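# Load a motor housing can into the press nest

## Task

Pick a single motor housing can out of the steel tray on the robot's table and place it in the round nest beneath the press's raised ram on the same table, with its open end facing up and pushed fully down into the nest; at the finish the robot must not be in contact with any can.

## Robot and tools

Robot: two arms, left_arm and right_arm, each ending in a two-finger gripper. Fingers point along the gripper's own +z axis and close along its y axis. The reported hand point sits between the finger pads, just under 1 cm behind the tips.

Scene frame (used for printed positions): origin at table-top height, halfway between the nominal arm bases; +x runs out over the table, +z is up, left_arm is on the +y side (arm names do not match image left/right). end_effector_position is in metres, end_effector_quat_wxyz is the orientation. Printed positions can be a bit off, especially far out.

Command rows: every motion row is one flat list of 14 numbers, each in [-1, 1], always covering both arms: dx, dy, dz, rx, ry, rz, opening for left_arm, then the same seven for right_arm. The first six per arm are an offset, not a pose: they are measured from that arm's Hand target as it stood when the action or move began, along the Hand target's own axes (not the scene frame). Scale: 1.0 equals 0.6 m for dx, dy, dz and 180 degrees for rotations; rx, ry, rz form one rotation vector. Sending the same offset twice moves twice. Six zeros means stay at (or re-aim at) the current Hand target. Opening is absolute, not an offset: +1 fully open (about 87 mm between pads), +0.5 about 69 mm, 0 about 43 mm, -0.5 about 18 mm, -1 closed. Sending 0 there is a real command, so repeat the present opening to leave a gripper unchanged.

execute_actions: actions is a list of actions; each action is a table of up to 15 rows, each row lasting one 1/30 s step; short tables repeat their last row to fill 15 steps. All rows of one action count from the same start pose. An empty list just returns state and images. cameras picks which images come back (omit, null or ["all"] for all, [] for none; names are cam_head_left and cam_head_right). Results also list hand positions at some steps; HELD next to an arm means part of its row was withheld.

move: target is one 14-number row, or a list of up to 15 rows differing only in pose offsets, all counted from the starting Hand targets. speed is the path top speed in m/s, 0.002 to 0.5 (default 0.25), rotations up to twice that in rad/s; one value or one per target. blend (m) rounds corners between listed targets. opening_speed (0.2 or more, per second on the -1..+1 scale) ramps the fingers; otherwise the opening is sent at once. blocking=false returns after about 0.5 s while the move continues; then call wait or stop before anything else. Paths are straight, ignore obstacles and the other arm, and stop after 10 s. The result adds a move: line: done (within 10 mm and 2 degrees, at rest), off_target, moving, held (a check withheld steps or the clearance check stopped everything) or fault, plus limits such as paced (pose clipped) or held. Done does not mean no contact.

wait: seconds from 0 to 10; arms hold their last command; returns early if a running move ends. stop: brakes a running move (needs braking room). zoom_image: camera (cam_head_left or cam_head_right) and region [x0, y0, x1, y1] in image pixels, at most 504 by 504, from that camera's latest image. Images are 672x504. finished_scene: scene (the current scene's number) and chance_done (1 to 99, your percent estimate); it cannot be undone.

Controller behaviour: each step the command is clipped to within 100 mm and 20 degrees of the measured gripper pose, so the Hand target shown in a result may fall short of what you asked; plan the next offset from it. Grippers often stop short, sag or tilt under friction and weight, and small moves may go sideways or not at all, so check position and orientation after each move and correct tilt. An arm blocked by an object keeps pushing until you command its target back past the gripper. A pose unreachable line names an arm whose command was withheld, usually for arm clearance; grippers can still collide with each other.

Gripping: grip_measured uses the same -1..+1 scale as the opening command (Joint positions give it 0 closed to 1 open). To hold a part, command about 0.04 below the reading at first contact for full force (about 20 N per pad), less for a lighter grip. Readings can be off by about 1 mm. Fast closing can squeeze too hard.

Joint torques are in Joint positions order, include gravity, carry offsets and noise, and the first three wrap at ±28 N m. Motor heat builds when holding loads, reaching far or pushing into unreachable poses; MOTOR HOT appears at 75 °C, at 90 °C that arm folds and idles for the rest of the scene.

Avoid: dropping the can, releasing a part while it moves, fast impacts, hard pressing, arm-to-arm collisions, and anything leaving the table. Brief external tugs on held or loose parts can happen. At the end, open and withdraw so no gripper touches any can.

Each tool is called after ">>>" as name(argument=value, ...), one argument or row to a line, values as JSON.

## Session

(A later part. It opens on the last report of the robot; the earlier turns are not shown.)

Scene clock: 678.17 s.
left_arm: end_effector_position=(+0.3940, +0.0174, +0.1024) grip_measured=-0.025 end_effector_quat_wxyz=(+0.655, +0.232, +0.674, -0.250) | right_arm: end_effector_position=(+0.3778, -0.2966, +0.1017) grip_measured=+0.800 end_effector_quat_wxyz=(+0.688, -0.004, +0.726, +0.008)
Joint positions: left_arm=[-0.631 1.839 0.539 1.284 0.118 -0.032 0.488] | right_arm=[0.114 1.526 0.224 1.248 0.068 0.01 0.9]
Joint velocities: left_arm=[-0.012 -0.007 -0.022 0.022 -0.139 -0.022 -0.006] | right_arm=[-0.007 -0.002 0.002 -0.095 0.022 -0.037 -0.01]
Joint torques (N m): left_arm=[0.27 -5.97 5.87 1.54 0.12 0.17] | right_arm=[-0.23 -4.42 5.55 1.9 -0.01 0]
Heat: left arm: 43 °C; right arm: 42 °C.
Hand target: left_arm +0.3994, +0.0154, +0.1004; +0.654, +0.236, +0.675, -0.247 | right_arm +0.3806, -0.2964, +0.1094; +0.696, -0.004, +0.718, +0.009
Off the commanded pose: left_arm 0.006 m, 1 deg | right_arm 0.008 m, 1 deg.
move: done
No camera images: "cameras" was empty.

>>> move(
  target=[0.012,0,0,0,0.01,0,-0.15,0,0,0,0,0,0,0.8],
  speed=0.03,
)

>>> zoom_image(
  camera="cam_head_right",
  region=[270, 160, 330, 220],
)

>>> zoom_image(
  camera="cam_head_left",
  region=[265, 160, 325, 220],
)

Scene clock: 682.03 s.
left_arm: end_effector_position=(+0.3953, +0.0165, +0.1017) grip_measured=-0.025 end_effector_quat_wxyz=(+0.653, +0.233, +0.676, -0.250) | right_arm: end_effector_position=(+0.3778, -0.2966, +0.1017) grip_measured=+0.800 end_effector_quat_wxyz=(+0.688, -0.004, +0.726, +0.008)
Joint positions: left_arm=[-0.631 1.839 0.548 1.268 0.118 -0.032 0.488] | right_arm=[0.114 1.526 0.224 1.248 0.068 0.01 0.9]
Joint velocities: left_arm=[-0.002 -0.012 -0.027 0.007 -0.007 -0.007 -0.009] | right_arm=[0.022 0.007 -0.002 -0.051 0.007 -0.066 0.01]
Joint torques (N m): left_arm=[0.2 -5.89 5.61 1.35 0.13 0.22] | right_arm=[-0.23 -4.42 5.53 1.9 -0.01 0]
Heat: left arm: 43 °C; right arm: 42 °C.
Hand target: left_arm +0.3992, +0.0154, +0.0931; +0.644, +0.239, +0.685, -0.243 | right_arm +0.3806, -0.2964, +0.1094; +0.696, -0.004, +0.718, +0.009
Off the commanded pose: left_arm 0.009 m, 2 deg | right_arm 0.008 m, 1 deg.
move: done

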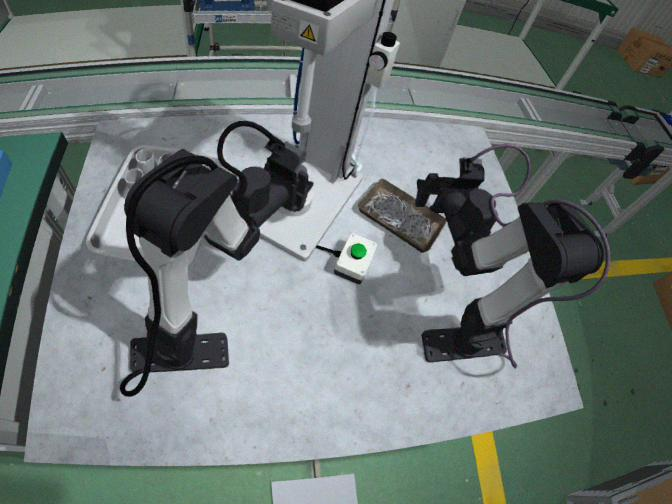

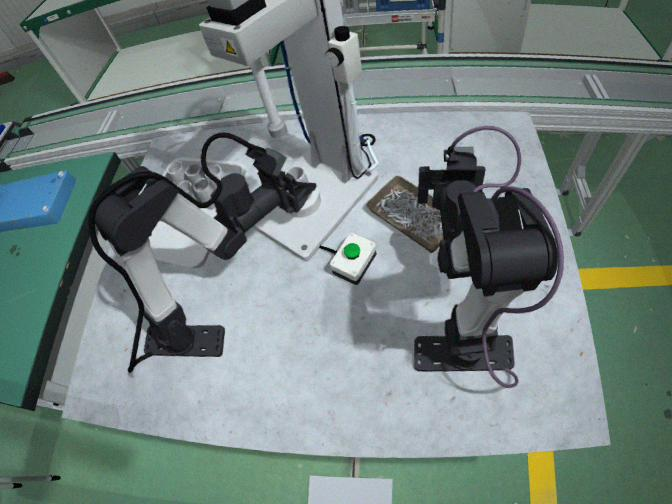

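Scaled by 8.400.

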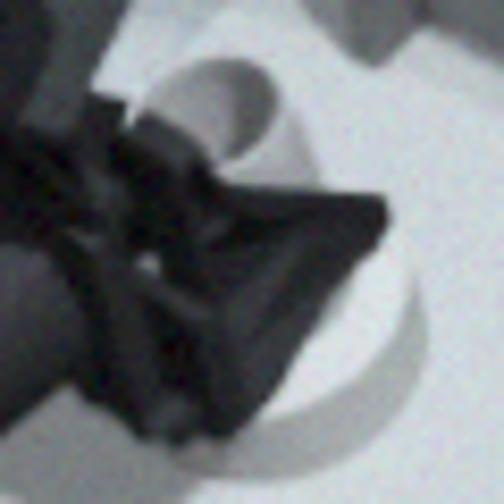

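Scaled by 8.400.

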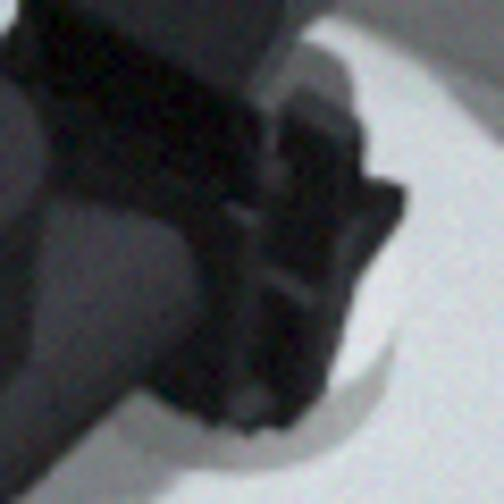

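>>> move(
  target=[0.0,0,-0.01,0,0,0,-0.15,0,0,0,0,0,0,0.8],
  speed=0.02,
  cameras=[],
)

>>> move(
  target=[0.0,0,-0.007,0,0,0,-0.15,0,0,0,0,0,0,0.8],
  speed=0.02,
  cameras=[],
)

>>> move(
  target=[0.0,0,-0.007,0,0,0,-0.15,0,0,0,0,0,0,0.8],
  speed=0.02,
  cameras=[],
)

Scene clock: 688.60 s.
left_arm: end_effector_position=(+0.3953, +0.0165, +0.1017) grip_measured=-0.025 end_effector_quat_wxyz=(+0.653, +0.233, +0.676, -0.250) | right_arm: end_effector_position=(+0.3778, -0.2966, +0.1017) grip_measured=+0.800 end_effector_quat_wxyz=(+0.688, -0.004, +0.726, +0.008)
Joint positions: left_arm=[-0.631 1.839 0.548 1.268 0.118 -0.032 0.488] | right_arm=[0.114 1.526 0.224 1.248 0.068 0.01 0.9]
Joint velocities: left_arm=[-0.012 0.002 -0.002 -0.022 -0.037 0.022 -0.011] | right_arm=[-0.002 -0.007 -0.022 -0.022 -0.037 0.037 -0.002]
Joint torques (N m): left_arm=[0.39 -7.66 3.73 1.39 0.14 0.21] | right_arm=[-0.23 -4.41 5.53 1.9 -0.01 -0.01]
Heat: left arm: 41 °C; right arm: 42 °C.
Hand target: left_arm +0.3946, +0.0192, +0.0936; +0.644, +0.239, +0.685, -0.243 | right_arm +0.3806, -0.2964, +0.1094; +0.696, -0.004, +0.718, +0.009
Off the commanded pose: left_arm 0.009 m, 2 deg | right_arm 0.008 m, 1 deg.
move: done
No camera images: "cameras" was empty.

Scene clock: 689.30 s.
left_arm: end_effector_position=(+0.3949, +0.0168, +0.1015) grip_measured=-0.025 end_effector_quat_wxyz=(+0.653, +0.233, +0.676, -0.250) | right_arm: end_effector_position=(+0.3778, -0.2966, +0.1017) grip_measured=+0.800 end_effector_quat_wxyz=(+0.688, -0.004, +0.726, +0.008)
Joint positions: left_arm=[-0.631 1.839 0.546 1.27 0.118 -0.032 0.488] | right_arm=[0.114 1.526 0.224 1.248 0.068 0.01 0.9]
Joint velocities: left_arm=[-0.002 0.017 0.007 -0.007 0.007 -0.022 0.001] | right_arm=[-0.012 0.007 -0.002 0.007 0.007 -0.007 -0.002]
Joint torques (N m): left_arm=[0.49 -8.73 2.56 1.42 0.13 0.23] | right_arm=[-0.23 -4.41 5.53 1.9 -0.01 0]
Heat: left arm: 41 °C; right arm: 42 °C.
Hand target: left_arm +0.3914, +0.0218, +0.0939; +0.644, +0.239, +0.685, -0.243 | right_arm +0.3806, -0.2964, +0.1094; +0.696, -0.004, +0.718, +0.009
Off the commanded pose: left_arm 0.010 m, 2 deg | right_arm 0.008 m, 1 deg.
move: done
No camera images: "cameras" was empty.

Scene clock: 690.07 s.
left_arm: end_effector_position=(+0.3928, +0.0191, +0.1015) grip_measured=-0.025 end_effector_quat_wxyz=(+0.655, +0.232, +0.675, -0.250) | right_arm: end_effector_position=(+0.3778, -0.2966, +0.1017) grip_measured=+0.800 end_effector_quat_wxyz=(+0.688, -0.004, +0.726, +0.008)
Joint positions: left_arm=[-0.63 1.836 0.531 1.286 0.118 -0.031 0.488] | right_arm=[0.114 1.526 0.224 1.248 0.068 0.01 0.9]
Joint velocities: left_arm=[-0.007 0.002 0.012 -0.007 0.051 -0.037 -0.001] | right_arm=[-0.002 0.007 -0.017 -0.066 0.022 -0.037 0.002]
Joint torques (N m): left_arm=[0.61 -9.55 2.26 1.29 0.18 0.23] | right_arm=[-0.21 -4.41 5.53 1.9 -0.01 0]
Heat: left arm: 41 °C; right arm: 42 °C.
Hand target: left_arm +0.3882, +0.0246, +0.0943; +0.644, +0.239, +0.685, -0.243 | right_arm +0.3806, -0.2964, +0.1094; +0.696, -0.004, +0.718, +0.009
Off the commanded pose: left_arm 0.010 m, 2 deg | right_arm 0.008 m, 1 deg.
move: done
No camera images: "cameras" was empty.

Continue back.

>>> move(
  target=[0.0,0,-0.007,0,0,0,-0.15,0,0,0,0,0,0,0.8],
  speed=0.02,
  cameras=[],
)

>>> move(
  target=[0.0,0,-0.007,0,0,0,-0.15,0,0,0,0,0,0,0.8],
  speed=0.02,
)

>>> zoom_image(
  camera="cam_head_right",
  region=[270, 160, 330, 220],
)

>>> zoom_image(
  camera="cam_head_left",
  region=[265, 160, 325, 220],
)

Scene clock: 694.50 s.
left_arm: end_effector_position=(+0.3898, +0.0219, +0.1020) grip_measured=-0.025 end_effector_quat_wxyz=(+0.655, +0.232, +0.675, -0.249) | right_arm: end_effector_position=(+0.3778, -0.2966, +0.1017) grip_measured=+0.800 end_effector_quat_wxyz=(+0.688, -0.004, +0.726, +0.008)
Joint positions: left_arm=[-0.628 1.822 0.515 1.289 0.118 -0.03 0.488] | right_arm=[0.114 1.526 0.224 1.248 0.068 0.01 0.9]
Joint velocities: left_arm=[0.002 -0.022 -0.022 -0.022 -0.007 0.066 -0.004] | right_arm=[-0.002 -0.002 0.007 -0.007 0.022 -0.007 0.002]
Joint torques (N m): left_arm=[0.59 -9.29 2.19 1.31 0.16 0.2] | right_arm=[-0.23 -4.42 5.53 1.9 -0.01 0]
Heat: left arm: 40 °C; right arm: 42 °C.
Hand target: left_arm +0.3850, +0.0271, +0.0946; +0.644, +0.239, +0.685, -0.243 | right_arm +0.3806, -0.2964, +0.1094; +0.696, -0.004, +0.718, +0.009
Off the commanded pose: left_arm 0.010 m, 2 deg | right_arm 0.008 m, 1 deg.
move: done
No camera images: "cameras" was empty.

Scene clock: 695.20 s.
left_arm: end_effector_position=(+0.3860, +0.0243, +0.1023) grip_measured=-0.025 end_effector_quat_wxyz=(+0.655, +0.233, +0.675, -0.248) | right_arm: end_effector_position=(+0.3778, -0.2966, +0.1017) grip_measured=+0.800 end_effector_quat_wxyz=(+0.688, -0.004, +0.726, +0.008)
Joint positions: left_arm=[-0.628 1.808 0.497 1.292 0.119 -0.026 0.488] | right_arm=[0.114 1.526 0.224 1.248 0.068 0.01 0.9]
Joint velocities: left_arm=[0.032 0.002 0.007 -0.007 -0.066 -0.022 0.004] | right_arm=[-0.002 -0.012 -0.022 -0.051 0.022 0.022 -0.006]
Joint torques (N m): left_arm=[0.77 -9.18 2.47 1.31 0.15 0.15] | right_arm=[-0.23 -4.41 5.53 1.9 -0.01 0]
Heat: left arm: 40 °C; right arm: 42 °C.
Hand target: left_arm +0.3817, +0.0298, +0.0949; +0.644, +0.240, +0.685, -0.243 | right_arm +0.3806, -0.2964, +0.1094; +0.696, -0.004, +0.718, +0.009
Off the commanded pose: left_arm 0.010 m, 2 deg | right_arm 0.008 m, 1 deg.
move: done

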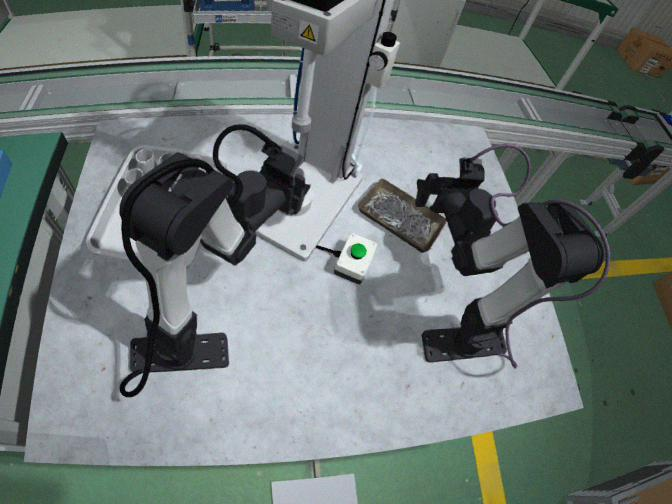

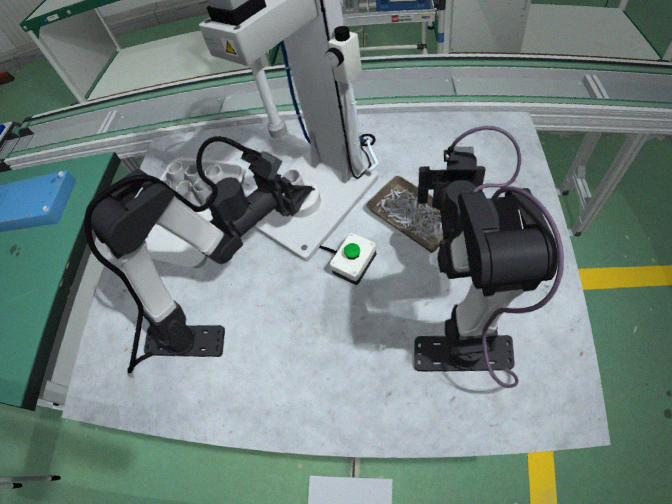

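Scaled by 8.400.

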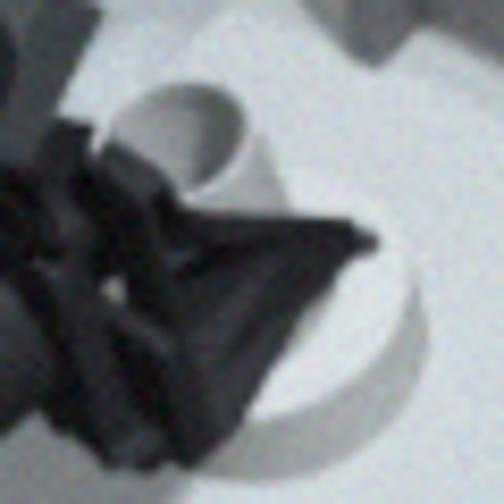

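Scaled by 8.400.

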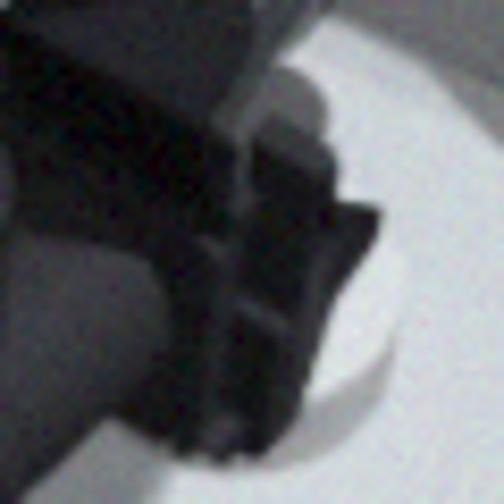

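>>> move(
  target=[-0.02, 0.008, 0.022, 0, 0.015, 0, -0.15, 0,0,0,0,0,0,0.8],
  speed=0.06,
)

>>> zoom_image(
  camera="cam_head_left",
  region=[265, 160, 325, 220],
)

>>> zoom_image(
  camera="cam_head_right",
  region=[270, 160, 330, 220],
)

Scene clock: 710.10 s.
left_arm: end_effector_position=(+0.3923, +0.0241, +0.0998) grip_measured=-0.025 end_effector_quat_wxyz=(+0.627, +0.241, +0.701, -0.240) | right_arm: end_effector_position=(+0.3778, -0.2966, +0.1017) grip_measured=+0.800 end_effector_quat_wxyz=(+0.688, -0.004, +0.726, +0.008)
Joint positions: left_arm=[-0.616 1.757 0.554 1.104 0.134 -0.021 0.488] | right_arm=[0.114 1.526 0.224 1.248 0.068 0.01 0.9]
Joint velocities: left_arm=[-0.032 -0.017 -0.022 -0.037 0.007 -0.066 -0.001] | right_arm=[-0.012 -0.012 0.002 0.022 -0.022 0.022 -0.006]
Joint torques (N m): left_arm=[0.62 -9.47 5.93 1.31 0.19 0.18] | right_arm=[-0.23 -4.41 5.53 1.9 -0.01 -0.01]
Heat: left arm: 39 °C; right arm: 42 °C.
Hand target: left_arm +0.3959, +0.0247, +0.1061; +0.627, +0.245, +0.700, -0.237 | right_arm +0.3806, -0.2964, +0.1094; +0.696, -0.004, +0.718, +0.009
Off the commanded pose: left_arm 0.007 m, 1 deg | right_arm 0.008 m, 1 deg.
move: done

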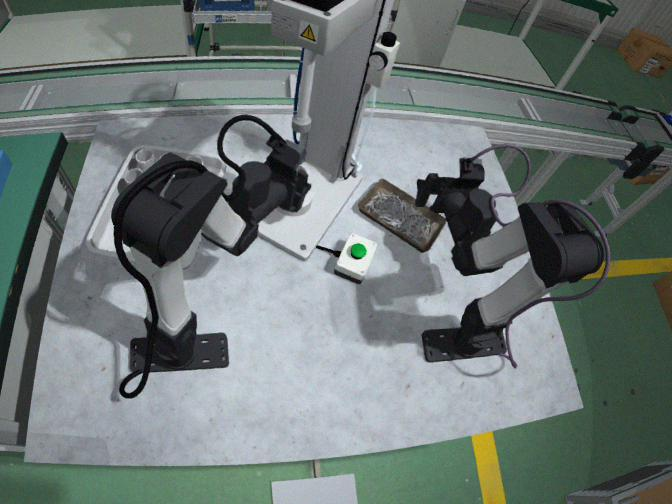

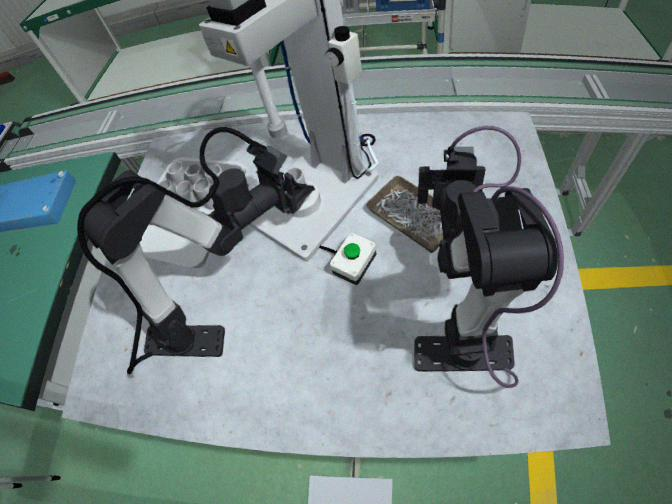

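Scaled by 8.400.

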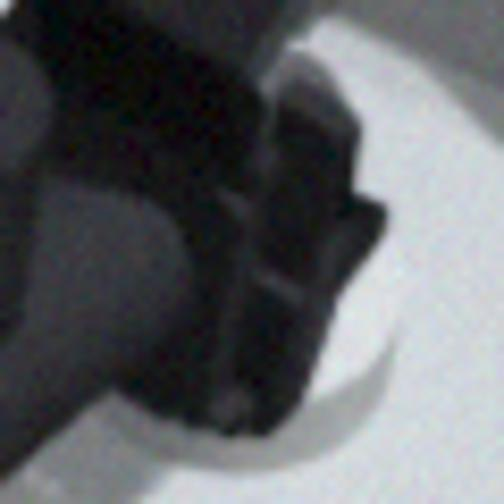

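Scaled by 8.400.

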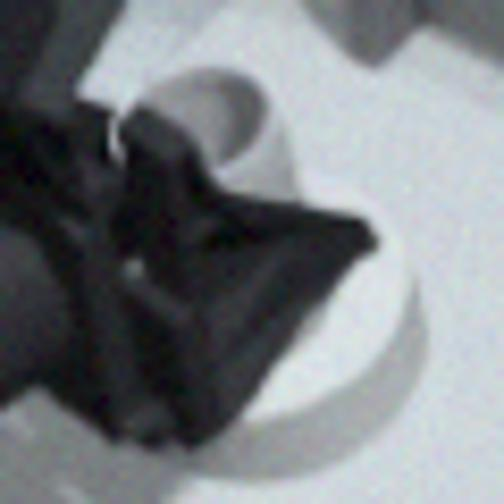

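>>> move(
  target=[0.015, 0, 0, 0, 0, 0, -0.15, 0,0,0,0,0,0,0.8],
  speed=0.04,
  cameras=[],
)

>>> move(
  target=[0.002, -0.007, 0, 0, 0.003, 0, -0.15, 0,0,0,0,0,0,0.8],
  speed=0.02,
  cameras=[],
)

>>> move(
  target=[0.002, -0.007, 0, 0, 0.003, 0, -0.15, 0,0,0,0,0,0,0.8],
  speed=0.02,
  cameras=[],
)

Scene clock: 719.73 s.
left_arm: end_effector_position=(+0.3924, +0.0240, +0.1002) grip_measured=-0.025 end_effector_quat_wxyz=(+0.627, +0.241, +0.700, -0.241) | right_arm: end_effector_position=(+0.3778, -0.2966, +0.1017) grip_measured=+0.800 end_effector_quat_wxyz=(+0.688, -0.004, +0.726, +0.008)
Joint positions: left_arm=[-0.616 1.757 0.554 1.105 0.134 -0.021 0.488] | right_arm=[0.114 1.526 0.224 1.248 0.068 0.01 0.9]
Joint velocities: left_arm=[0.007 0.002 -0.007 -0.007 0.037 -0.051 -0.006] | right_arm=[0.007 -0.007 0.012 -0.022 0.007 -0.095 -0.006]
Joint torques (N m): left_arm=[0.68 -5.91 4.71 1.75 0.17 0.21] | right_arm=[-0.23 -4.41 5.52 1.9 -0.01 0]
Heat: left arm: 40 °C; right arm: 42 °C.
Hand target: left_arm +0.3950, +0.0253, +0.0969; +0.627, +0.245, +0.700, -0.237 | right_arm +0.3806, -0.2964, +0.1094; +0.696, -0.004, +0.718, +0.009
Off the commanded pose: left_arm 0.004 m, 1 deg | right_arm 0.008 m, 1 deg.
move: done
No camera images: "cameras" was empty.

Scene clock: 720.43 s.
left_arm: end_effector_position=(+0.3924, +0.0240, +0.1002) grip_measured=-0.025 end_effector_quat_wxyz=(+0.627, +0.241, +0.700, -0.241) | right_arm: end_effector_position=(+0.3778, -0.2966, +0.1017) grip_measured=+0.800 end_effector_quat_wxyz=(+0.688, -0.004, +0.726, +0.008)
Joint positions: left_arm=[-0.616 1.757 0.554 1.105 0.134 -0.021 0.488] | right_arm=[0.114 1.526 0.224 1.248 0.068 0.01 0.9]
Joint velocities: left_arm=[-0.012 -0.017 0.007 -0.022 -0.022 -0.066 0.004] | right_arm=[0.002 0.007 0.012 -0.007 0.051 0.022 -0.002]
Joint torques (N m): left_arm=[-0.54 -6.32 4.89 1.58 0.06 0.18] | right_arm=[-0.23 -4.41 5.53 1.9 -0.01 0]
Heat: left arm: 40 °C; right arm: 42 °C.
Hand target: left_arm +0.3922, +0.0220, +0.0958; +0.624, +0.246, +0.703, -0.236 | right_arm +0.3806, -0.2964, +0.1094; +0.696, -0.004, +0.718, +0.009
Off the commanded pose: left_arm 0.005 m, 1 deg | right_arm 0.008 m, 1 deg.
move: done
No camera images: "cameras" was empty.

Scene clock: 721.20 s.
left_arm: end_effector_position=(+0.3906, +0.0211, +0.1001) grip_measured=-0.025 end_effector_quat_wxyz=(+0.627, +0.241, +0.700, -0.240) | right_arm: end_effector_position=(+0.3778, -0.2966, +0.1017) grip_measured=+0.800 end_effector_quat_wxyz=(+0.688, -0.004, +0.726, +0.008)
Joint positions: left_arm=[-0.629 1.757 0.554 1.105 0.12 -0.021 0.488] | right_arm=[0.114 1.526 0.224 1.248 0.068 0.01 0.9]
Joint velocities: left_arm=[-0.007 -0.032 0.017 -0.037 0.007 0.007 -0.016] | right_arm=[-0.007 -0.002 -0.012 -0.037 -0.007 -0.022 -0.01]
Joint torques (N m): left_arm=[-0.85 -6.82 4.92 1.42 0.05 0.16] | right_arm=[-0.23 -4.42 5.53 1.9 -0.01 0]
Heat: left arm: 40 °C; right arm: 42 °C.
Hand target: left_arm +0.3893, +0.0187, +0.0947; +0.620, +0.247, +0.706, -0.235 | right_arm +0.3806, -0.2964, +0.1094; +0.696, -0.004, +0.718, +0.009
Off the commanded pose: left_arm 0.006 m, 1 deg | right_arm 0.008 m, 1 deg.
move: done
No camera images: "cameras" was empty.

>>> move(
  target=[0, -0.007, 0, 0, 0, 0, -0.15, 0,0,0,0,0,0,0.8],
  speed=0.02,
  cameras=[],
)

>>> move(
  target=[0, 0, 0.012, 0, 0, 0, -0.15, 0,0,0,0,0,0,0.8],
  speed=0.02,
  cameras=[],
)

>>> move(
  target=[0, 0, 0.01, 0, 0, 0, -0.15, 0,0,0,0,0,0,0.8],
  speed=0.02,
  cameras=[],
)

>>> move(
  target=[0, 0.01, 0, 0, 0, 0, -0.15, 0,0,0,0,0,0,0.8],
  speed=0.02,
  cameras=[],
)

>>> move(
  target=[0, 0.01, 0, 0, 0, 0, -0.15, 0,0,0,0,0,0,0.8],
  speed=0.02,
)

>>> zoom_image(
  camera="cam_head_left",
  region=[265, 160, 325, 220],
)

>>> zoom_image(
  camera="cam_head_right",
  region=[270, 160, 330, 220],
)

Scene clock: 727.27 s.
left_arm: end_effector_position=(+0.3902, +0.0201, +0.1000) grip_measured=-0.025 end_effector_quat_wxyz=(+0.629, +0.238, +0.702, -0.235) | right_arm: end_effector_position=(+0.3778, -0.2966, +0.1017) grip_measured=+0.800 end_effector_quat_wxyz=(+0.688, -0.004, +0.726, +0.008)
Joint positions: left_arm=[-0.641 1.757 0.554 1.105 0.096 -0.021 0.488] | right_arm=[0.114 1.526 0.224 1.248 0.068 0.01 0.9]
Joint velocities: left_arm=[0.007 0.002 0.007 0.022 -0.051 -0.066 -0.006] | right_arm=[-0.002 -0.002 -0.002 -0.051 -0.051 0.022 0.002]
Joint torques (N m): left_arm=[-1.13 -7.04 4.82 1.43 0.1 0.13] | right_arm=[-0.21 -4.42 5.53 1.9 -0.01 0]
Heat: left arm: 40 °C; right arm: 42 °C.
Hand target: left_arm +0.3866, +0.0154, +0.0948; +0.620, +0.247, +0.706, -0.235 | right_arm +0.3806, -0.2964, +0.1094; +0.696, -0.004, +0.718, +0.009
Off the commanded pose: left_arm 0.008 m, 2 deg | right_arm 0.008 m, 1 deg.
move: done
No camera images: "cameras" was empty.

Scene clock: 728.03 s.
left_arm: end_effector_position=(+0.3919, +0.0166, +0.1009) grip_measured=-0.025 end_effector_quat_wxyz=(+0.630, +0.238, +0.700, -0.236) | right_arm: end_effector_position=(+0.3778, -0.2966, +0.1017) grip_measured=+0.800 end_effector_quat_wxyz=(+0.688, -0.004, +0.726, +0.008)
Joint positions: left_arm=[-0.646 1.767 0.567 1.105 0.094 -0.021 0.488] | right_arm=[0.114 1.526 0.224 1.248 0.068 0.01 0.9]
Joint velocities: left_arm=[-0.007 -0.002 -0.002 -0.037 0.051 0.022 0.006] | right_arm=[0.002 -0.007 -0.007 0.007 0.037 -0.007 0.014]
Joint torques (N m): left_arm=[-0.85 -5.6 6 1.4 0.13 0.14] | right_arm=[-0.23 -4.41 5.53 1.9 -0.01 0]
Heat: left arm: 40 °C; right arm: 42 °C.
Hand target: left_arm +0.3922, +0.0109, +0.0938; +0.621, +0.247, +0.706, -0.235 | right_arm +0.3806, -0.2964, +0.1094; +0.696, -0.004, +0.718, +0.009
Off the commanded pose: left_arm 0.009 m, 2 deg | right_arm 0.008 m, 1 deg.
move: done
No camera images: "cameras" was empty.

Scene clock: 728.77 s.
left_arm: end_effector_position=(+0.3961, +0.0119, +0.1013) grip_measured=-0.025 end_effector_quat_wxyz=(+0.631, +0.239, +0.699, -0.238) | right_arm: end_effector_position=(+0.3778, -0.2966, +0.1017) grip_measured=+0.800 end_effector_quat_wxyz=(+0.688, -0.004, +0.726, +0.008)
Joint positions: left_arm=[-0.649 1.787 0.591 1.105 0.094 -0.021 0.488] | right_arm=[0.114 1.526 0.224 1.248 0.068 0.01 0.9]
Joint velocities: left_arm=[-0.002 -0.002 0.017 0.095 -0.037 -0.051 -0.009] | right_arm=[-0.002 -0.012 -0.007 -0.095 -0.022 -0.066 -0.002]
Joint torques (N m): left_arm=[-0.75 -5.75 6.04 1.38 0.09 0.11] | right_arm=[-0.23 -4.42 5.53 1.9 -0.01 0]
Heat: left arm: 40 °C; right arm: 42 °C.
Hand target: left_arm +0.3967, +0.0071, +0.0928; +0.620, +0.247, +0.706, -0.235 | right_arm +0.3806, -0.2964, +0.1094; +0.696, -0.004, +0.718, +0.009
Off the commanded pose: left_arm 0.010 m, 2 deg | right_arm 0.008 m, 1 deg.
move: done
No camera images: "cameras" was empty.

Scene clock: 729.60 s.
left_arm: end_effector_position=(+0.3966, +0.0127, +0.1013) grip_measured=-0.025 end_effector_quat_wxyz=(+0.631, +0.240, +0.698, -0.239) | right_arm: end_effector_position=(+0.3778, -0.2966, +0.1017) grip_measured=+0.800 end_effector_quat_wxyz=(+0.688, -0.004, +0.726, +0.008)
Joint positions: left_arm=[-0.644 1.787 0.591 1.105 0.102 -0.021 0.488] | right_arm=[0.114 1.526 0.224 1.248 0.068 0.01 0.9]
Joint velocities: left_arm=[-0.007 -0.002 0.002 0.022 -0.066 -0.022 -0.004] | right_arm=[0.012 -0.007 -0.007 -0.037 -0.007 0.066 -0.01]
Joint torques (N m): left_arm=[0.59 -5.6 6.13 1.37 0.21 0.15] | right_arm=[-0.21 -4.41 5.53 1.9 -0.01 0]
Heat: left arm: 40 °C; right arm: 42 °C.
Hand target: left_arm +0.4006, +0.0119, +0.0926; +0.620, +0.247, +0.706, -0.235 | right_arm +0.3806, -0.2964, +0.1094; +0.696, -0.004, +0.718, +0.009
Off the commanded pose: left_arm 0.010 m, 2 deg | right_arm 0.008 m, 1 deg.
move: done
No camera images: "cameras" was empty.

Scene clock: 730.43 s.
left_arm: end_effector_position=(+0.3991, +0.0146, +0.1016) grip_measured=-0.025 end_effector_quat_wxyz=(+0.630, +0.244, +0.696, -0.243) | right_arm: end_effector_position=(+0.3778, -0.2966, +0.1017) grip_measured=+0.800 end_effector_quat_wxyz=(+0.688, -0.004, +0.726, +0.008)
Joint positions: left_arm=[-0.627 1.79 0.596 1.105 0.131 -0.02 0.488] | right_arm=[0.114 1.526 0.224 1.248 0.068 0.01 0.9]
Joint velocities: left_arm=[0.012 0.012 -0.007 -0.022 -0.037 -0.051 -0.004] | right_arm=[-0.002 0.007 -0.027 0.022 -0.037 -0.037 0.002]
Joint torques (N m): left_arm=[0.9 -5.71 6 1.39 0.1 0.18] | right_arm=[-0.23 -4.42 5.53 1.9 -0.01 0]
Heat: left arm: 40 °C; right arm: 42 °C.
Hand target: left_arm +0.4044, +0.0165, +0.0927; +0.621, +0.247, +0.706, -0.235 | right_arm +0.3806, -0.2964, +0.1094; +0.696, -0.004, +0.718, +0.009
Off the commanded pose: left_arm 0.011 m, 2 deg | right_arm 0.008 m, 1 deg.
move: off_target (left_arm)

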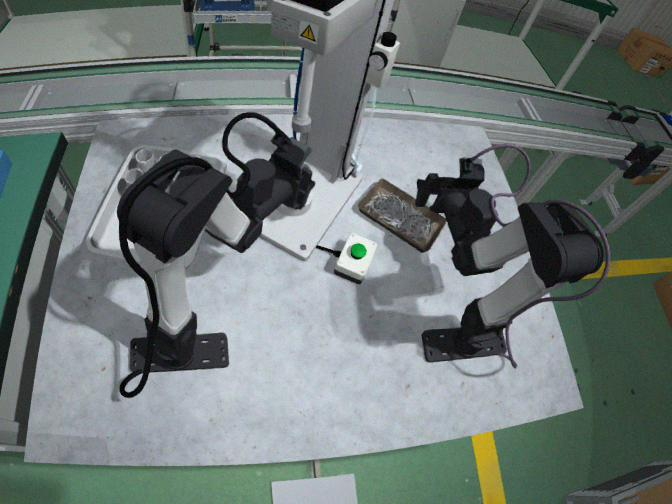

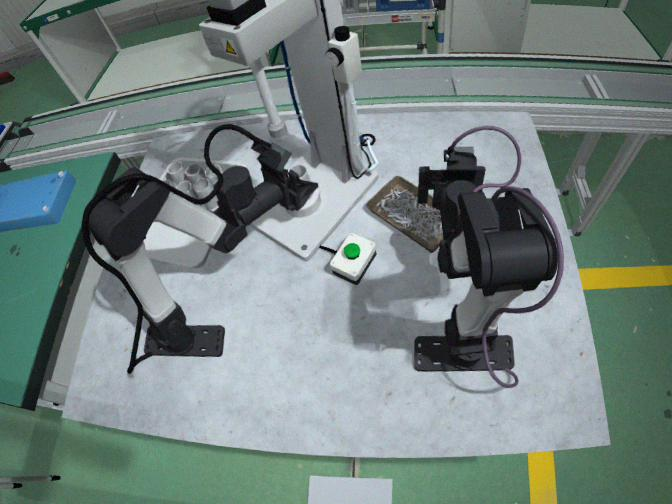

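Scaled by 8.400.

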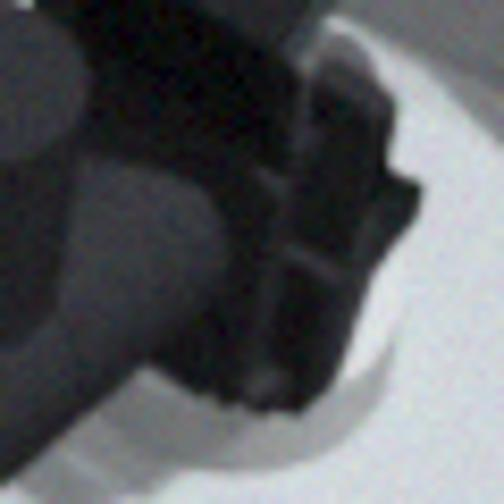

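Scaled by 8.400.

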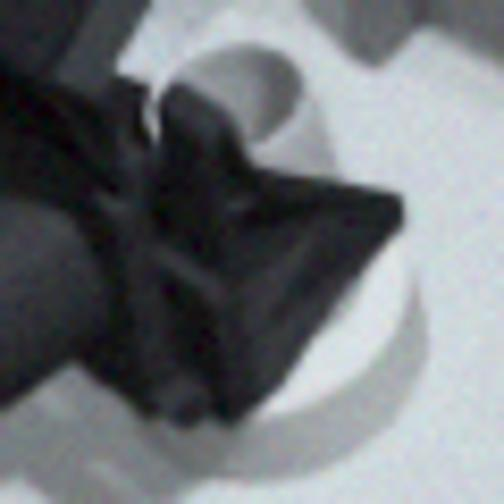

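>>> move(
  target=[0, 0.008, 0, 0, 0, 0, -0.15, 0,0,0,0,0,0,0.8],
  speed=0.02,
  cameras=[],
)

>>> move(
  target=[0, 0, -0.012, 0, 0, 0, -0.15, 0,0,0,0,0,0,0.8],
  speed=0.02,
  cameras=[],
)

>>> move(
  target=[0, 0, -0.01, 0, 0, 0, -0.15, 0,0,0,0,0,0,0.8],
  speed=0.02,
  cameras=[],
)

>>> move(
  target=[0, 0, -0.007, 0, 0, 0, -0.15, 0,0,0,0,0,0,0.8],
  speed=0.02,
  cameras=[],
)

Scene clock: 743.77 s.
left_arm: end_effector_position=(+0.3998, +0.0163, +0.1016) grip_measured=-0.025 end_effector_quat_wxyz=(+0.628, +0.247, +0.695, -0.247) | right_arm: end_effector_position=(+0.3778, -0.2966, +0.1017) grip_measured=+0.800 end_effector_quat_wxyz=(+0.688, -0.004, +0.726, +0.008)
Joint positions: left_arm=[-0.614 1.79 0.596 1.105 0.156 -0.02 0.488] | right_arm=[0.114 1.526 0.224 1.248 0.068 0.01 0.9]
Joint velocities: left_arm=[-0.002 -0.007 0.002 -0.095 0.022 -0.022 0.006] | right_arm=[-0.017 0.002 0.017 0.022 -0.022 -0.022 0.002]
Joint torques (N m): left_arm=[1.13 -5.57 6.09 1.36 0.03 0.23] | right_arm=[-0.23 -4.41 5.53 1.9 -0.01 0]
Heat: left arm: 39 °C; right arm: 42 °C.
Hand target: left_arm +0.4076, +0.0204, +0.0926; +0.621, +0.247, +0.706, -0.234 | right_arm +0.3806, -0.2964, +0.1094; +0.696, -0.004, +0.718, +0.009
Off the commanded pose: left_arm 0.013 m, 2 deg | right_arm 0.008 m, 1 deg.
move: off_target (left_arm)
No camera images: "cameras" was empty.

Scene clock: 744.47 s.
left_arm: end_effector_position=(+0.4000, +0.0167, +0.1016) grip_measured=-0.025 end_effector_quat_wxyz=(+0.628, +0.248, +0.695, -0.248) | right_arm: end_effector_position=(+0.3778, -0.2966, +0.1017) grip_measured=+0.800 end_effector_quat_wxyz=(+0.688, -0.004, +0.726, +0.008)
Joint positions: left_arm=[-0.611 1.79 0.596 1.105 0.16 -0.02 0.488] | right_arm=[0.114 1.526 0.224 1.248 0.068 0.01 0.9]
Joint velocities: left_arm=[0.002 0.002 -0.007 -0.051 -0.022 -0.037 -0.001] | right_arm=[-0.012 0.002 -0.022 0.022 -0.051 -0.007 0.014]
Joint torques (N m): left_arm=[1.24 -7.95 3.96 1.38 0.05 0.21] | right_arm=[-0.23 -4.41 5.53 1.9 -0.01 0]
Heat: left arm: 39 °C; right arm: 42 °C.
Hand target: left_arm +0.4021, +0.0249, +0.0937; +0.621, +0.247, +0.706, -0.234 | right_arm +0.3806, -0.2964, +0.1094; +0.696, -0.004, +0.718, +0.009
Off the commanded pose: left_arm 0.012 m, 2 deg | right_arm 0.008 m, 1 deg.
move: off_target (left_arm)
No camera images: "cameras" was empty.

Scene clock: 745.23 s.
left_arm: end_effector_position=(+0.3993, +0.0188, +0.1009) grip_measured=-0.025 end_effector_quat_wxyz=(+0.629, +0.247, +0.694, -0.247) | right_arm: end_effector_position=(+0.3778, -0.2966, +0.1017) grip_measured=+0.800 end_effector_quat_wxyz=(+0.688, -0.004, +0.726, +0.008)
Joint positions: left_arm=[-0.608 1.79 0.586 1.116 0.161 -0.019 0.488] | right_arm=[0.114 1.526 0.224 1.248 0.068 0.01 0.9]
Joint velocities: left_arm=[-0.012 -0.007 -0.012 0.037 0.051 -0.051 0.006] | right_arm=[-0.002 -0.007 0.002 0.051 -0.037 -0.037 -0.01]
Joint torques (N m): left_arm=[1.13 -9.91 2.7 1.31 0.05 0.22] | right_arm=[-0.23 -4.42 5.53 1.9 -0.01 0]
Heat: left arm: 39 °C; right arm: 42 °C.
Hand target: left_arm +0.3975, +0.0287, +0.0945; +0.621, +0.247, +0.706, -0.234 | right_arm +0.3806, -0.2964, +0.1094; +0.696, -0.004, +0.718, +0.009
Off the commanded pose: left_arm 0.012 m, 2 deg | right_arm 0.008 m, 1 deg.
move: off_target (left_arm)
No camera images: "cameras" was empty.

Scene clock: 745.93 s.
left_arm: end_effector_position=(+0.3971, +0.0251, +0.0958) grip_measured=-0.025 end_effector_quat_wxyz=(+0.625, +0.246, +0.700, -0.242) | right_arm: end_effector_position=(+0.3778, -0.2966, +0.1017) grip_measured=+0.800 end_effector_quat_wxyz=(+0.688, -0.004, +0.726, +0.008)
Joint positions: left_arm=[-0.6 1.782 0.567 1.111 0.159 -0.014 0.488] | right_arm=[0.114 1.526 0.224 1.248 0.068 0.01 0.9]
Joint velocities: left_arm=[-0.017 0.007 -0.007 -0.022 0.022 0.066 0.006] | right_arm=[-0.007 0.012 -0.027 -0.007 0.037 0.037 0.002]
Joint torques (N m): left_arm=[0.72 -10.4 3.11 1.38 0.09 0.16] | right_arm=[-0.23 -4.41 5.53 1.9 -0.01 0]
Heat: left arm: 39 °C; right arm: 42 °C.
Hand target: left_arm +0.3943, +0.0314, +0.0950; +0.621, +0.247, +0.706, -0.234 | right_arm +0.3806, -0.2964, +0.1094; +0.696, -0.004, +0.718, +0.009
Off the commanded pose: left_arm 0.007 m, 1 deg | right_arm 0.008 m, 1 deg.
move: done
No camera images: "cameras" was empty.

>>> move(
  target=[0.022, 0, 0.005, 0, 0.006, 0, -0.15, 0,0,0,0,0,0,0.8],
  speed=0.03,
)

>>> zoom_image(
  camera="cam_head_left",
  region=[265, 160, 325, 220],
)

>>> zoom_image(
  camera="cam_head_right",
  region=[270, 160, 330, 220],
)

Scene clock: 749.20 s.
left_arm: end_effector_position=(+0.3971, +0.0252, +0.0958) grip_measured=-0.025 end_effector_quat_wxyz=(+0.625, +0.247, +0.700, -0.241) | right_arm: end_effector_position=(+0.3778, -0.2966, +0.1017) grip_measured=+0.800 end_effector_quat_wxyz=(+0.688, -0.004, +0.726, +0.008)
Joint positions: left_arm=[-0.6 1.782 0.567 1.111 0.159 -0.012 0.488] | right_arm=[0.114 1.526 0.224 1.248 0.068 0.01 0.9]
Joint velocities: left_arm=[-0.002 0.002 0.002 0.037 0.007 0.007 0.004] | right_arm=[0.007 -0.017 -0.012 -0.051 -0.007 -0.022 -0.014]
Joint torques (N m): left_arm=[0.49 -5.98 3.23 1.6 0.07 0.13] | right_arm=[-0.21 -4.42 5.53 1.9 -0.01 -0.01]
Heat: left arm: 39 °C; right arm: 42 °C.
Hand target: left_arm +0.3951, +0.0305, +0.0813; +0.614, +0.250, +0.712, -0.232 | right_arm +0.3806, -0.2964, +0.1094; +0.696, -0.004, +0.718, +0.009
Off the commanded pose: left_arm 0.015 m, 2 deg | right_arm 0.008 m, 1 deg.
move: off_target (left_arm)

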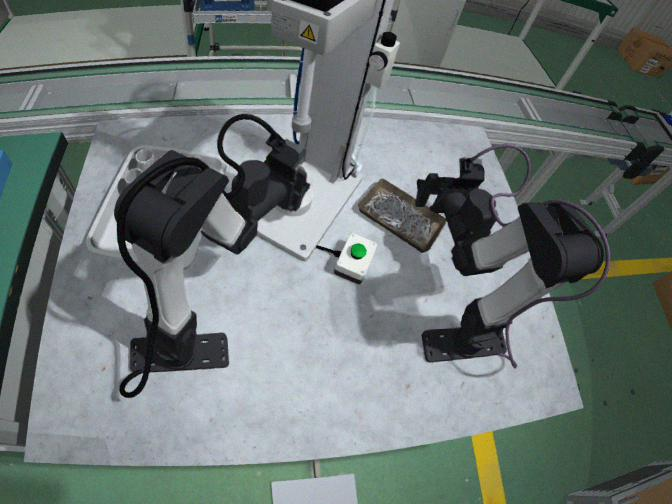

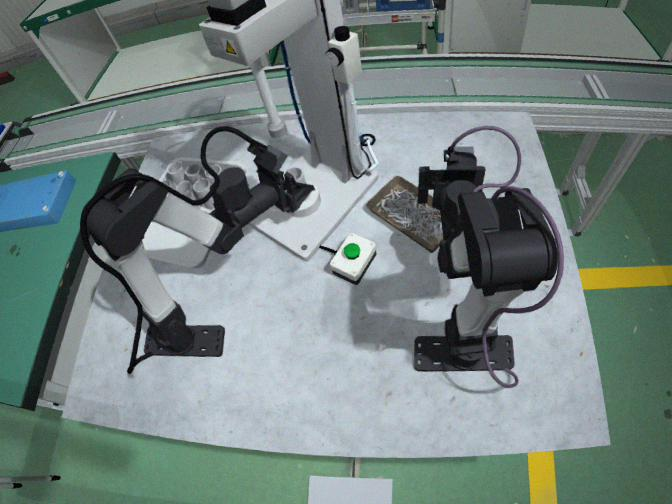

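Scaled by 8.400.

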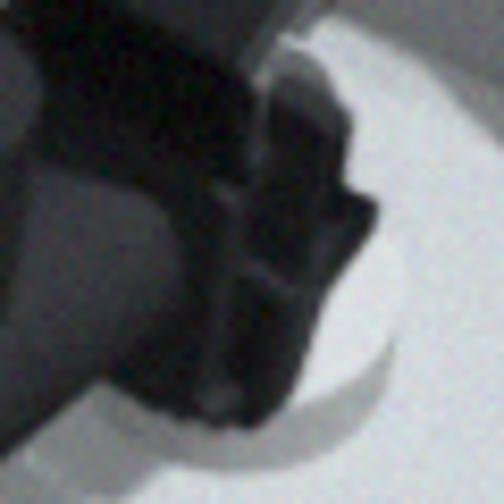

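Scaled by 8.400.

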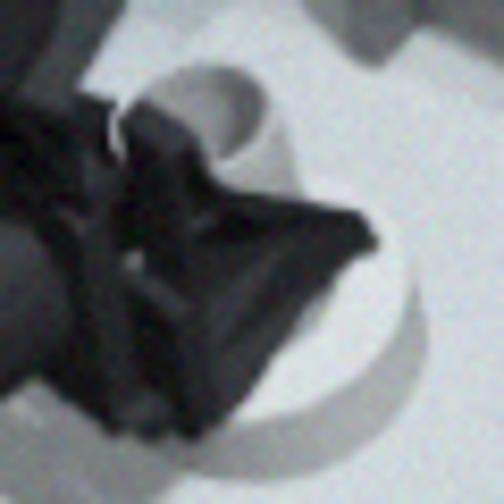

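>>> move(
  target=[0, 0, 0.01, 0, 0.006, 0, -0.15, 0,0,0,0,0,0,0.8],
  speed=0.03,
  cameras=[],
)

>>> move(
  target=[0, -0.006, 0, 0, 0, 0, -0.15, 0,0,0,0,0,0,0.8],
  speed=0.03,
  cameras=[],
)

>>> move(
  target=[0, 0.012, 0, 0, 0, 0, -0.15, 0,0,0,0,0,0,0.8],
  speed=0.03,
  cameras=[],
)

Scene clock: 754.97 s.
left_arm: end_effector_position=(+0.3981, +0.0247, +0.0940) grip_measured=-0.025 end_effector_quat_wxyz=(+0.623, +0.248, +0.702, -0.239) | right_arm: end_effector_position=(+0.3778, -0.2966, +0.1017) grip_measured=+0.800 end_effector_quat_wxyz=(+0.688, -0.004, +0.726, +0.008)
Joint positions: left_arm=[-0.6 1.787 0.574 1.101 0.159 -0.01 0.488] | right_arm=[0.114 1.526 0.224 1.248 0.068 0.01 0.9]
Joint velocities: left_arm=[0.007 0.012 -0.007 -0.051 -0.051 0.022 -0.004] | right_arm=[0.012 0.002 -0.007 0.007 -0.051 0.051 -0.014]
Joint torques (N m): left_arm=[0.14 -5.83 5.31 1.28 0.05 0.17] | right_arm=[-0.23 -4.42 5.53 1.9 -0.01 -0.01]
Heat: left arm: 39 °C; right arm: 42 °C.
Hand target: left_arm +0.3998, +0.0266, +0.0805; +0.607, +0.252, +0.718, -0.230 | right_arm +0.3806, -0.2964, +0.1094; +0.696, -0.004, +0.718, +0.009
Off the commanded pose: left_arm 0.014 m, 3 deg | right_arm 0.008 m, 1 deg.
move: off_target (left_arm)
No camera images: "cameras" was empty.

Scene clock: 755.73 s.
left_arm: end_effector_position=(+0.3982, +0.0246, +0.0938) grip_measured=-0.025 end_effector_quat_wxyz=(+0.623, +0.247, +0.703, -0.237) | right_arm: end_effector_position=(+0.3778, -0.2966, +0.1017) grip_measured=+0.800 end_effector_quat_wxyz=(+0.688, -0.004, +0.726, +0.008)
Joint positions: left_arm=[-0.603 1.787 0.574 1.101 0.15 -0.01 0.488] | right_arm=[0.114 1.526 0.224 1.248 0.068 0.01 0.9]
Joint velocities: left_arm=[-0.017 0.007 0.002 -0.007 -0.007 0.022 0.009] | right_arm=[-0.007 0.012 0.007 0.022 -0.037 -0.007 0.01]
Joint torques (N m): left_arm=[-0.5 -5.98 5.14 1.26 0.02 0.13] | right_arm=[-0.23 -4.42 5.55 1.9 -0.01 -0.01]
Heat: left arm: 39 °C; right arm: 42 °C.
Hand target: left_arm +0.3975, +0.0237, +0.0806; +0.607, +0.251, +0.718, -0.230 | right_arm +0.3806, -0.2964, +0.1094; +0.696, -0.004, +0.718, +0.009
Off the commanded pose: left_arm 0.013 m, 3 deg | right_arm 0.008 m, 1 deg.
move: off_target (left_arm)
No camera images: "cameras" was empty.

Scene clock: 756.57 s.
left_arm: end_effector_position=(+0.3988, +0.0254, +0.0937) grip_measured=-0.025 end_effector_quat_wxyz=(+0.622, +0.248, +0.703, -0.239) | right_arm: end_effector_position=(+0.3778, -0.2966, +0.1017) grip_measured=+0.800 end_effector_quat_wxyz=(+0.688, -0.004, +0.726, +0.008)
Joint positions: left_arm=[-0.597 1.787 0.575 1.097 0.161 -0.009 0.488] | right_arm=[0.114 1.526 0.224 1.248 0.068 0.01 0.9]
Joint velocities: left_arm=[-0.007 0.002 0.017 -0.081 -0.037 -0.081 -0.001] | right_arm=[0.007 -0.002 -0.007 -0.037 -0.022 -0.051 -0.006]
Joint torques (N m): left_arm=[1.25 -5.68 5.19 1.25 0.17 0.18] | right_arm=[-0.21 -4.41 5.53 1.9 -0.01 -0.01]
Heat: left arm: 39 °C; right arm: 42 °C.
Hand target: left_arm +0.4021, +0.0294, +0.0804; +0.607, +0.252, +0.718, -0.229 | right_arm +0.3806, -0.2964, +0.1094; +0.696, -0.004, +0.718, +0.009
Off the commanded pose: left_arm 0.014 m, 3 deg | right_arm 0.008 m, 1 deg.
move: off_target (left_arm)
No camera images: "cameras" was empty.

>>> move(
  target=[0.012, 0, 0.008, 0, -0.012, 0, -0.15, 0,0,0,0,0,0,0.8],
  speed=0.03,
  cameras=[],
)

>>> move(
  target=[0.008, 0, -0.015, 0, -0.006, 0, -0.15, 0,0,0,0,0,0,0.8],
  speed=0.03,
  cameras=[],
)

>>> move(
  target=[0, 0, -0.015, 0, 0, 0, -0.15, 0,0,0,0,0,0,0.8],
  speed=0.03,
)

>>> zoom_image(
  camera="cam_head_right",
  region=[270, 160, 330, 220],
)

Scene clock: 761.90 s.
left_arm: end_effector_position=(+0.4008, +0.0237, +0.0857) grip_measured=-0.026 end_effector_quat_wxyz=(+0.631, +0.249, +0.694, -0.243) | right_arm: end_effector_position=(+0.3778, -0.2966, +0.1017) grip_measured=+0.800 end_effector_quat_wxyz=(+0.688, -0.004, +0.726, +0.008)
Joint positions: left_arm=[-0.595 1.853 0.567 1.199 0.17 -0.009 0.487] | right_arm=[0.114 1.526 0.224 1.248 0.068 0.01 0.9]
Joint velocities: left_arm=[-0.022 0.007 -0.002 -0.022 0.037 -0.037 -0.011] | right_arm=[-0.012 -0.002 0.007 0.081 -0.051 0.007 -0.01]
Joint torques (N m): left_arm=[0.69 -5.03 4.59 1.48 0.04 0.11] | right_arm=[-0.23 -4.42 5.53 1.9 -0.01 0]
Heat: left arm: 39 °C; right arm: 42 °C.
Hand target: left_arm +0.4045, +0.0273, +0.0723; +0.621, +0.248, +0.706, -0.234 | right_arm +0.3806, -0.2964, +0.1094; +0.696, -0.004, +0.718, +0.009
Off the commanded pose: left_arm 0.014 m, 2 deg | right_arm 0.008 m, 1 deg.
move: off_target (left_arm)
No camera images: "cameras" was empty.

Scene clock: 762.80 s.
left_arm: end_effector_position=(+0.3994, +0.0247, +0.0852) grip_measured=-0.026 end_effector_quat_wxyz=(+0.642, +0.247, +0.684, -0.245) | right_arm: end_effector_position=(+0.3778, -0.2966, +0.1017) grip_measured=+0.800 end_effector_quat_wxyz=(+0.688, -0.004, +0.726, +0.008)
Joint positions: left_arm=[-0.594 1.88 0.547 1.276 0.17 -0.009 0.487] | right_arm=[0.114 1.526 0.224 1.248 0.068 0.01 0.9]
Joint velocities: left_arm=[-0.002 -0.012 -0.007 0.037 0.007 0.007 0.004] | right_arm=[0.002 0.012 0.007 0.007 0.007 0.037 -0.017]
Joint torques (N m): left_arm=[1.05 -6.28 2.02 1.57 0.1 0.1] | right_arm=[-0.23 -4.42 5.53 1.9 -0.01 -0.01]
Heat: left arm: 39 °C; right arm: 42 °C.
Hand target: left_arm +0.3970, +0.0334, +0.0687; +0.628, +0.246, +0.700, -0.236 | right_arm +0.3806, -0.2964, +0.1094; +0.696, -0.004, +0.718, +0.009
Off the commanded pose: left_arm 0.019 m, 3 deg | right_arm 0.008 m, 1 deg.
move: off_target (left_arm)
No camera images: "cameras" was empty.

Scene clock: 763.60 s.
left_arm: end_effector_position=(+0.3964, +0.0270, +0.0872) grip_measured=-0.026 end_effector_quat_wxyz=(+0.648, +0.246, +0.678, -0.247) | right_arm: end_effector_position=(+0.3778, -0.2966, +0.1017) grip_measured=+0.800 end_effector_quat_wxyz=(+0.688, -0.004, +0.726, +0.008)
Joint positions: left_arm=[-0.593 1.88 0.526 1.314 0.171 -0.009 0.487] | right_arm=[0.114 1.526 0.224 1.248 0.068 0.01 0.9]
Joint velocities: left_arm=[-0.007 0.007 -0.007 0.022 0.037 -0.022 -0.004] | right_arm=[-0.007 -0.012 0.002 0.051 -0.007 -0.007 -0.014]
Joint torques (N m): left_arm=[1.42 -8.72 0.85 1.28 0.12 0.1] | right_arm=[-0.23 -4.42 5.53 1.9 -0.01 0]
Heat: left arm: 39 °C; right arm: 42 °C.
Hand target: left_arm +0.3901, +0.0389, +0.0699; +0.627, +0.246, +0.700, -0.236 | right_arm +0.3806, -0.2964, +0.1094; +0.696, -0.004, +0.718, +0.009
Off the commanded pose: left_arm 0.022 m, 4 deg | right_arm 0.008 m, 1 deg.
move: off_target (left_arm)

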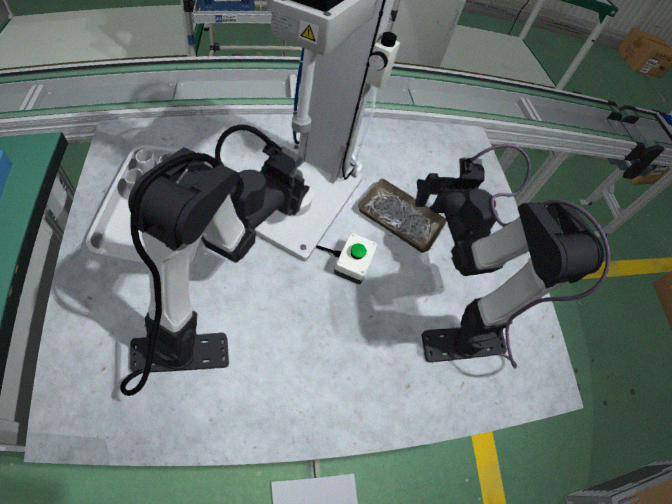

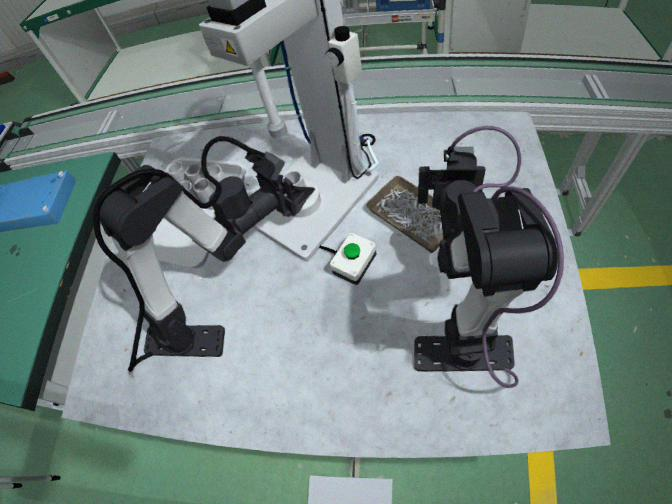

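Scaled by 8.400.

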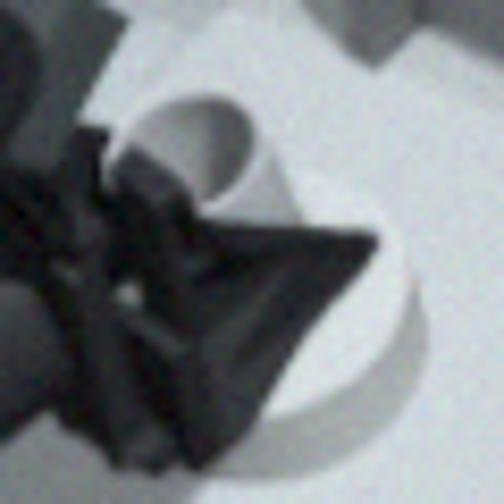

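>>> move(
  target=[0.006, 0, 0.024, 0, 0.004, 0, -0.15, 0,0,0,0,0,0,0.8],
  speed=0.03,
)

>>> zoom_image(
  camera="cam_head_right",
  region=[270, 160, 330, 220],
)

>>> zoom_image(
  camera="cam_head_left",
  region=[265, 160, 325, 220],
)

Scene clock: 767.97 s.
left_arm: end_effector_position=(+0.3974, +0.0264, +0.0848) grip_measured=-0.026 end_effector_quat_wxyz=(+0.645, +0.246, +0.680, -0.246) | right_arm: end_effector_position=(+0.3778, -0.2966, +0.1017) grip_measured=+0.800 end_effector_quat_wxyz=(+0.688, -0.004, +0.726, +0.008)
Joint positions: left_arm=[-0.593 1.887 0.532 1.308 0.172 -0.009 0.487] | right_arm=[0.114 1.526 0.224 1.248 0.068 0.01 0.9]
Joint velocities: left_arm=[-0.017 -0.002 -0.022 -0.022 -0.066 -0.007 0.006] | right_arm=[-0.012 -0.002 -0.012 -0.081 -0.022 0.007 -0.006]
Joint torques (N m): left_arm=[0.66 -5.2 4.66 1.11 0.03 0.12] | right_arm=[-0.21 -4.41 5.53 1.9 -0.01 -0.01]
Heat: left arm: 38 °C; right arm: 42 °C.
Hand target: left_arm +0.4008, +0.0300, +0.0645; +0.623, +0.247, +0.704, -0.235 | right_arm +0.3806, -0.2964, +0.1094; +0.696, -0.004, +0.718, +0.009
Off the commanded pose: left_arm 0.021 m, 4 deg | right_arm 0.008 m, 1 deg.
move: off_target (left_arm)

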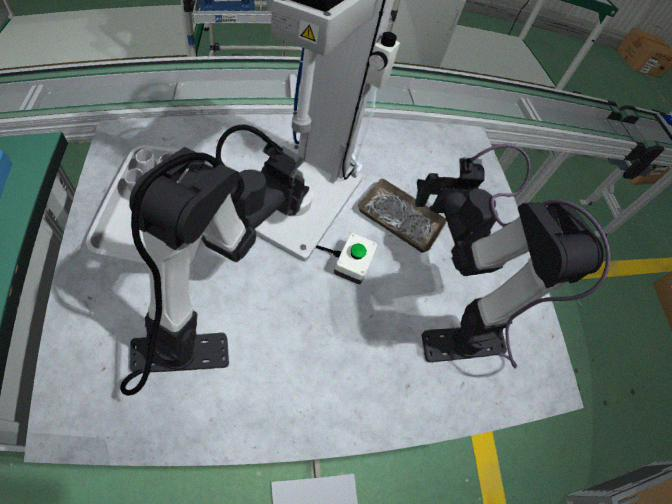

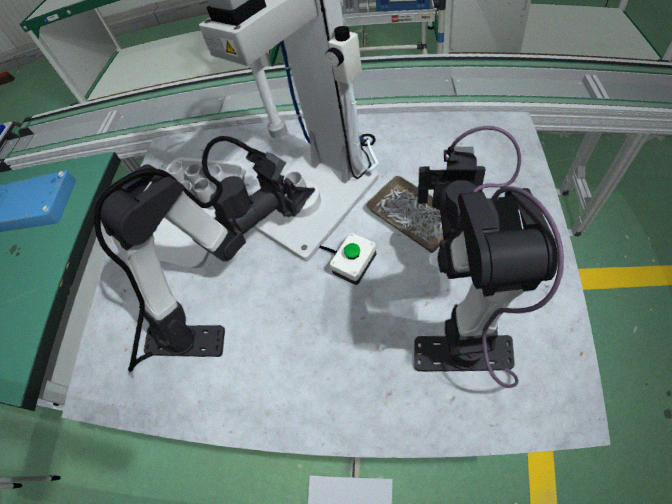

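Scaled by 8.400.

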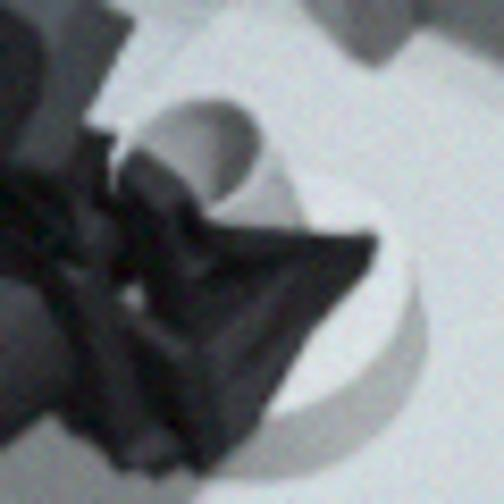

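Scaled by 8.400.

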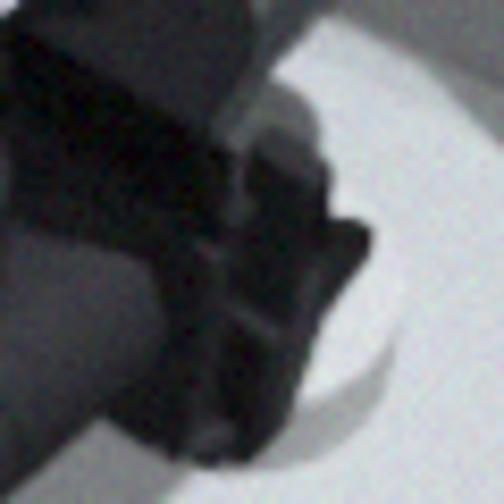

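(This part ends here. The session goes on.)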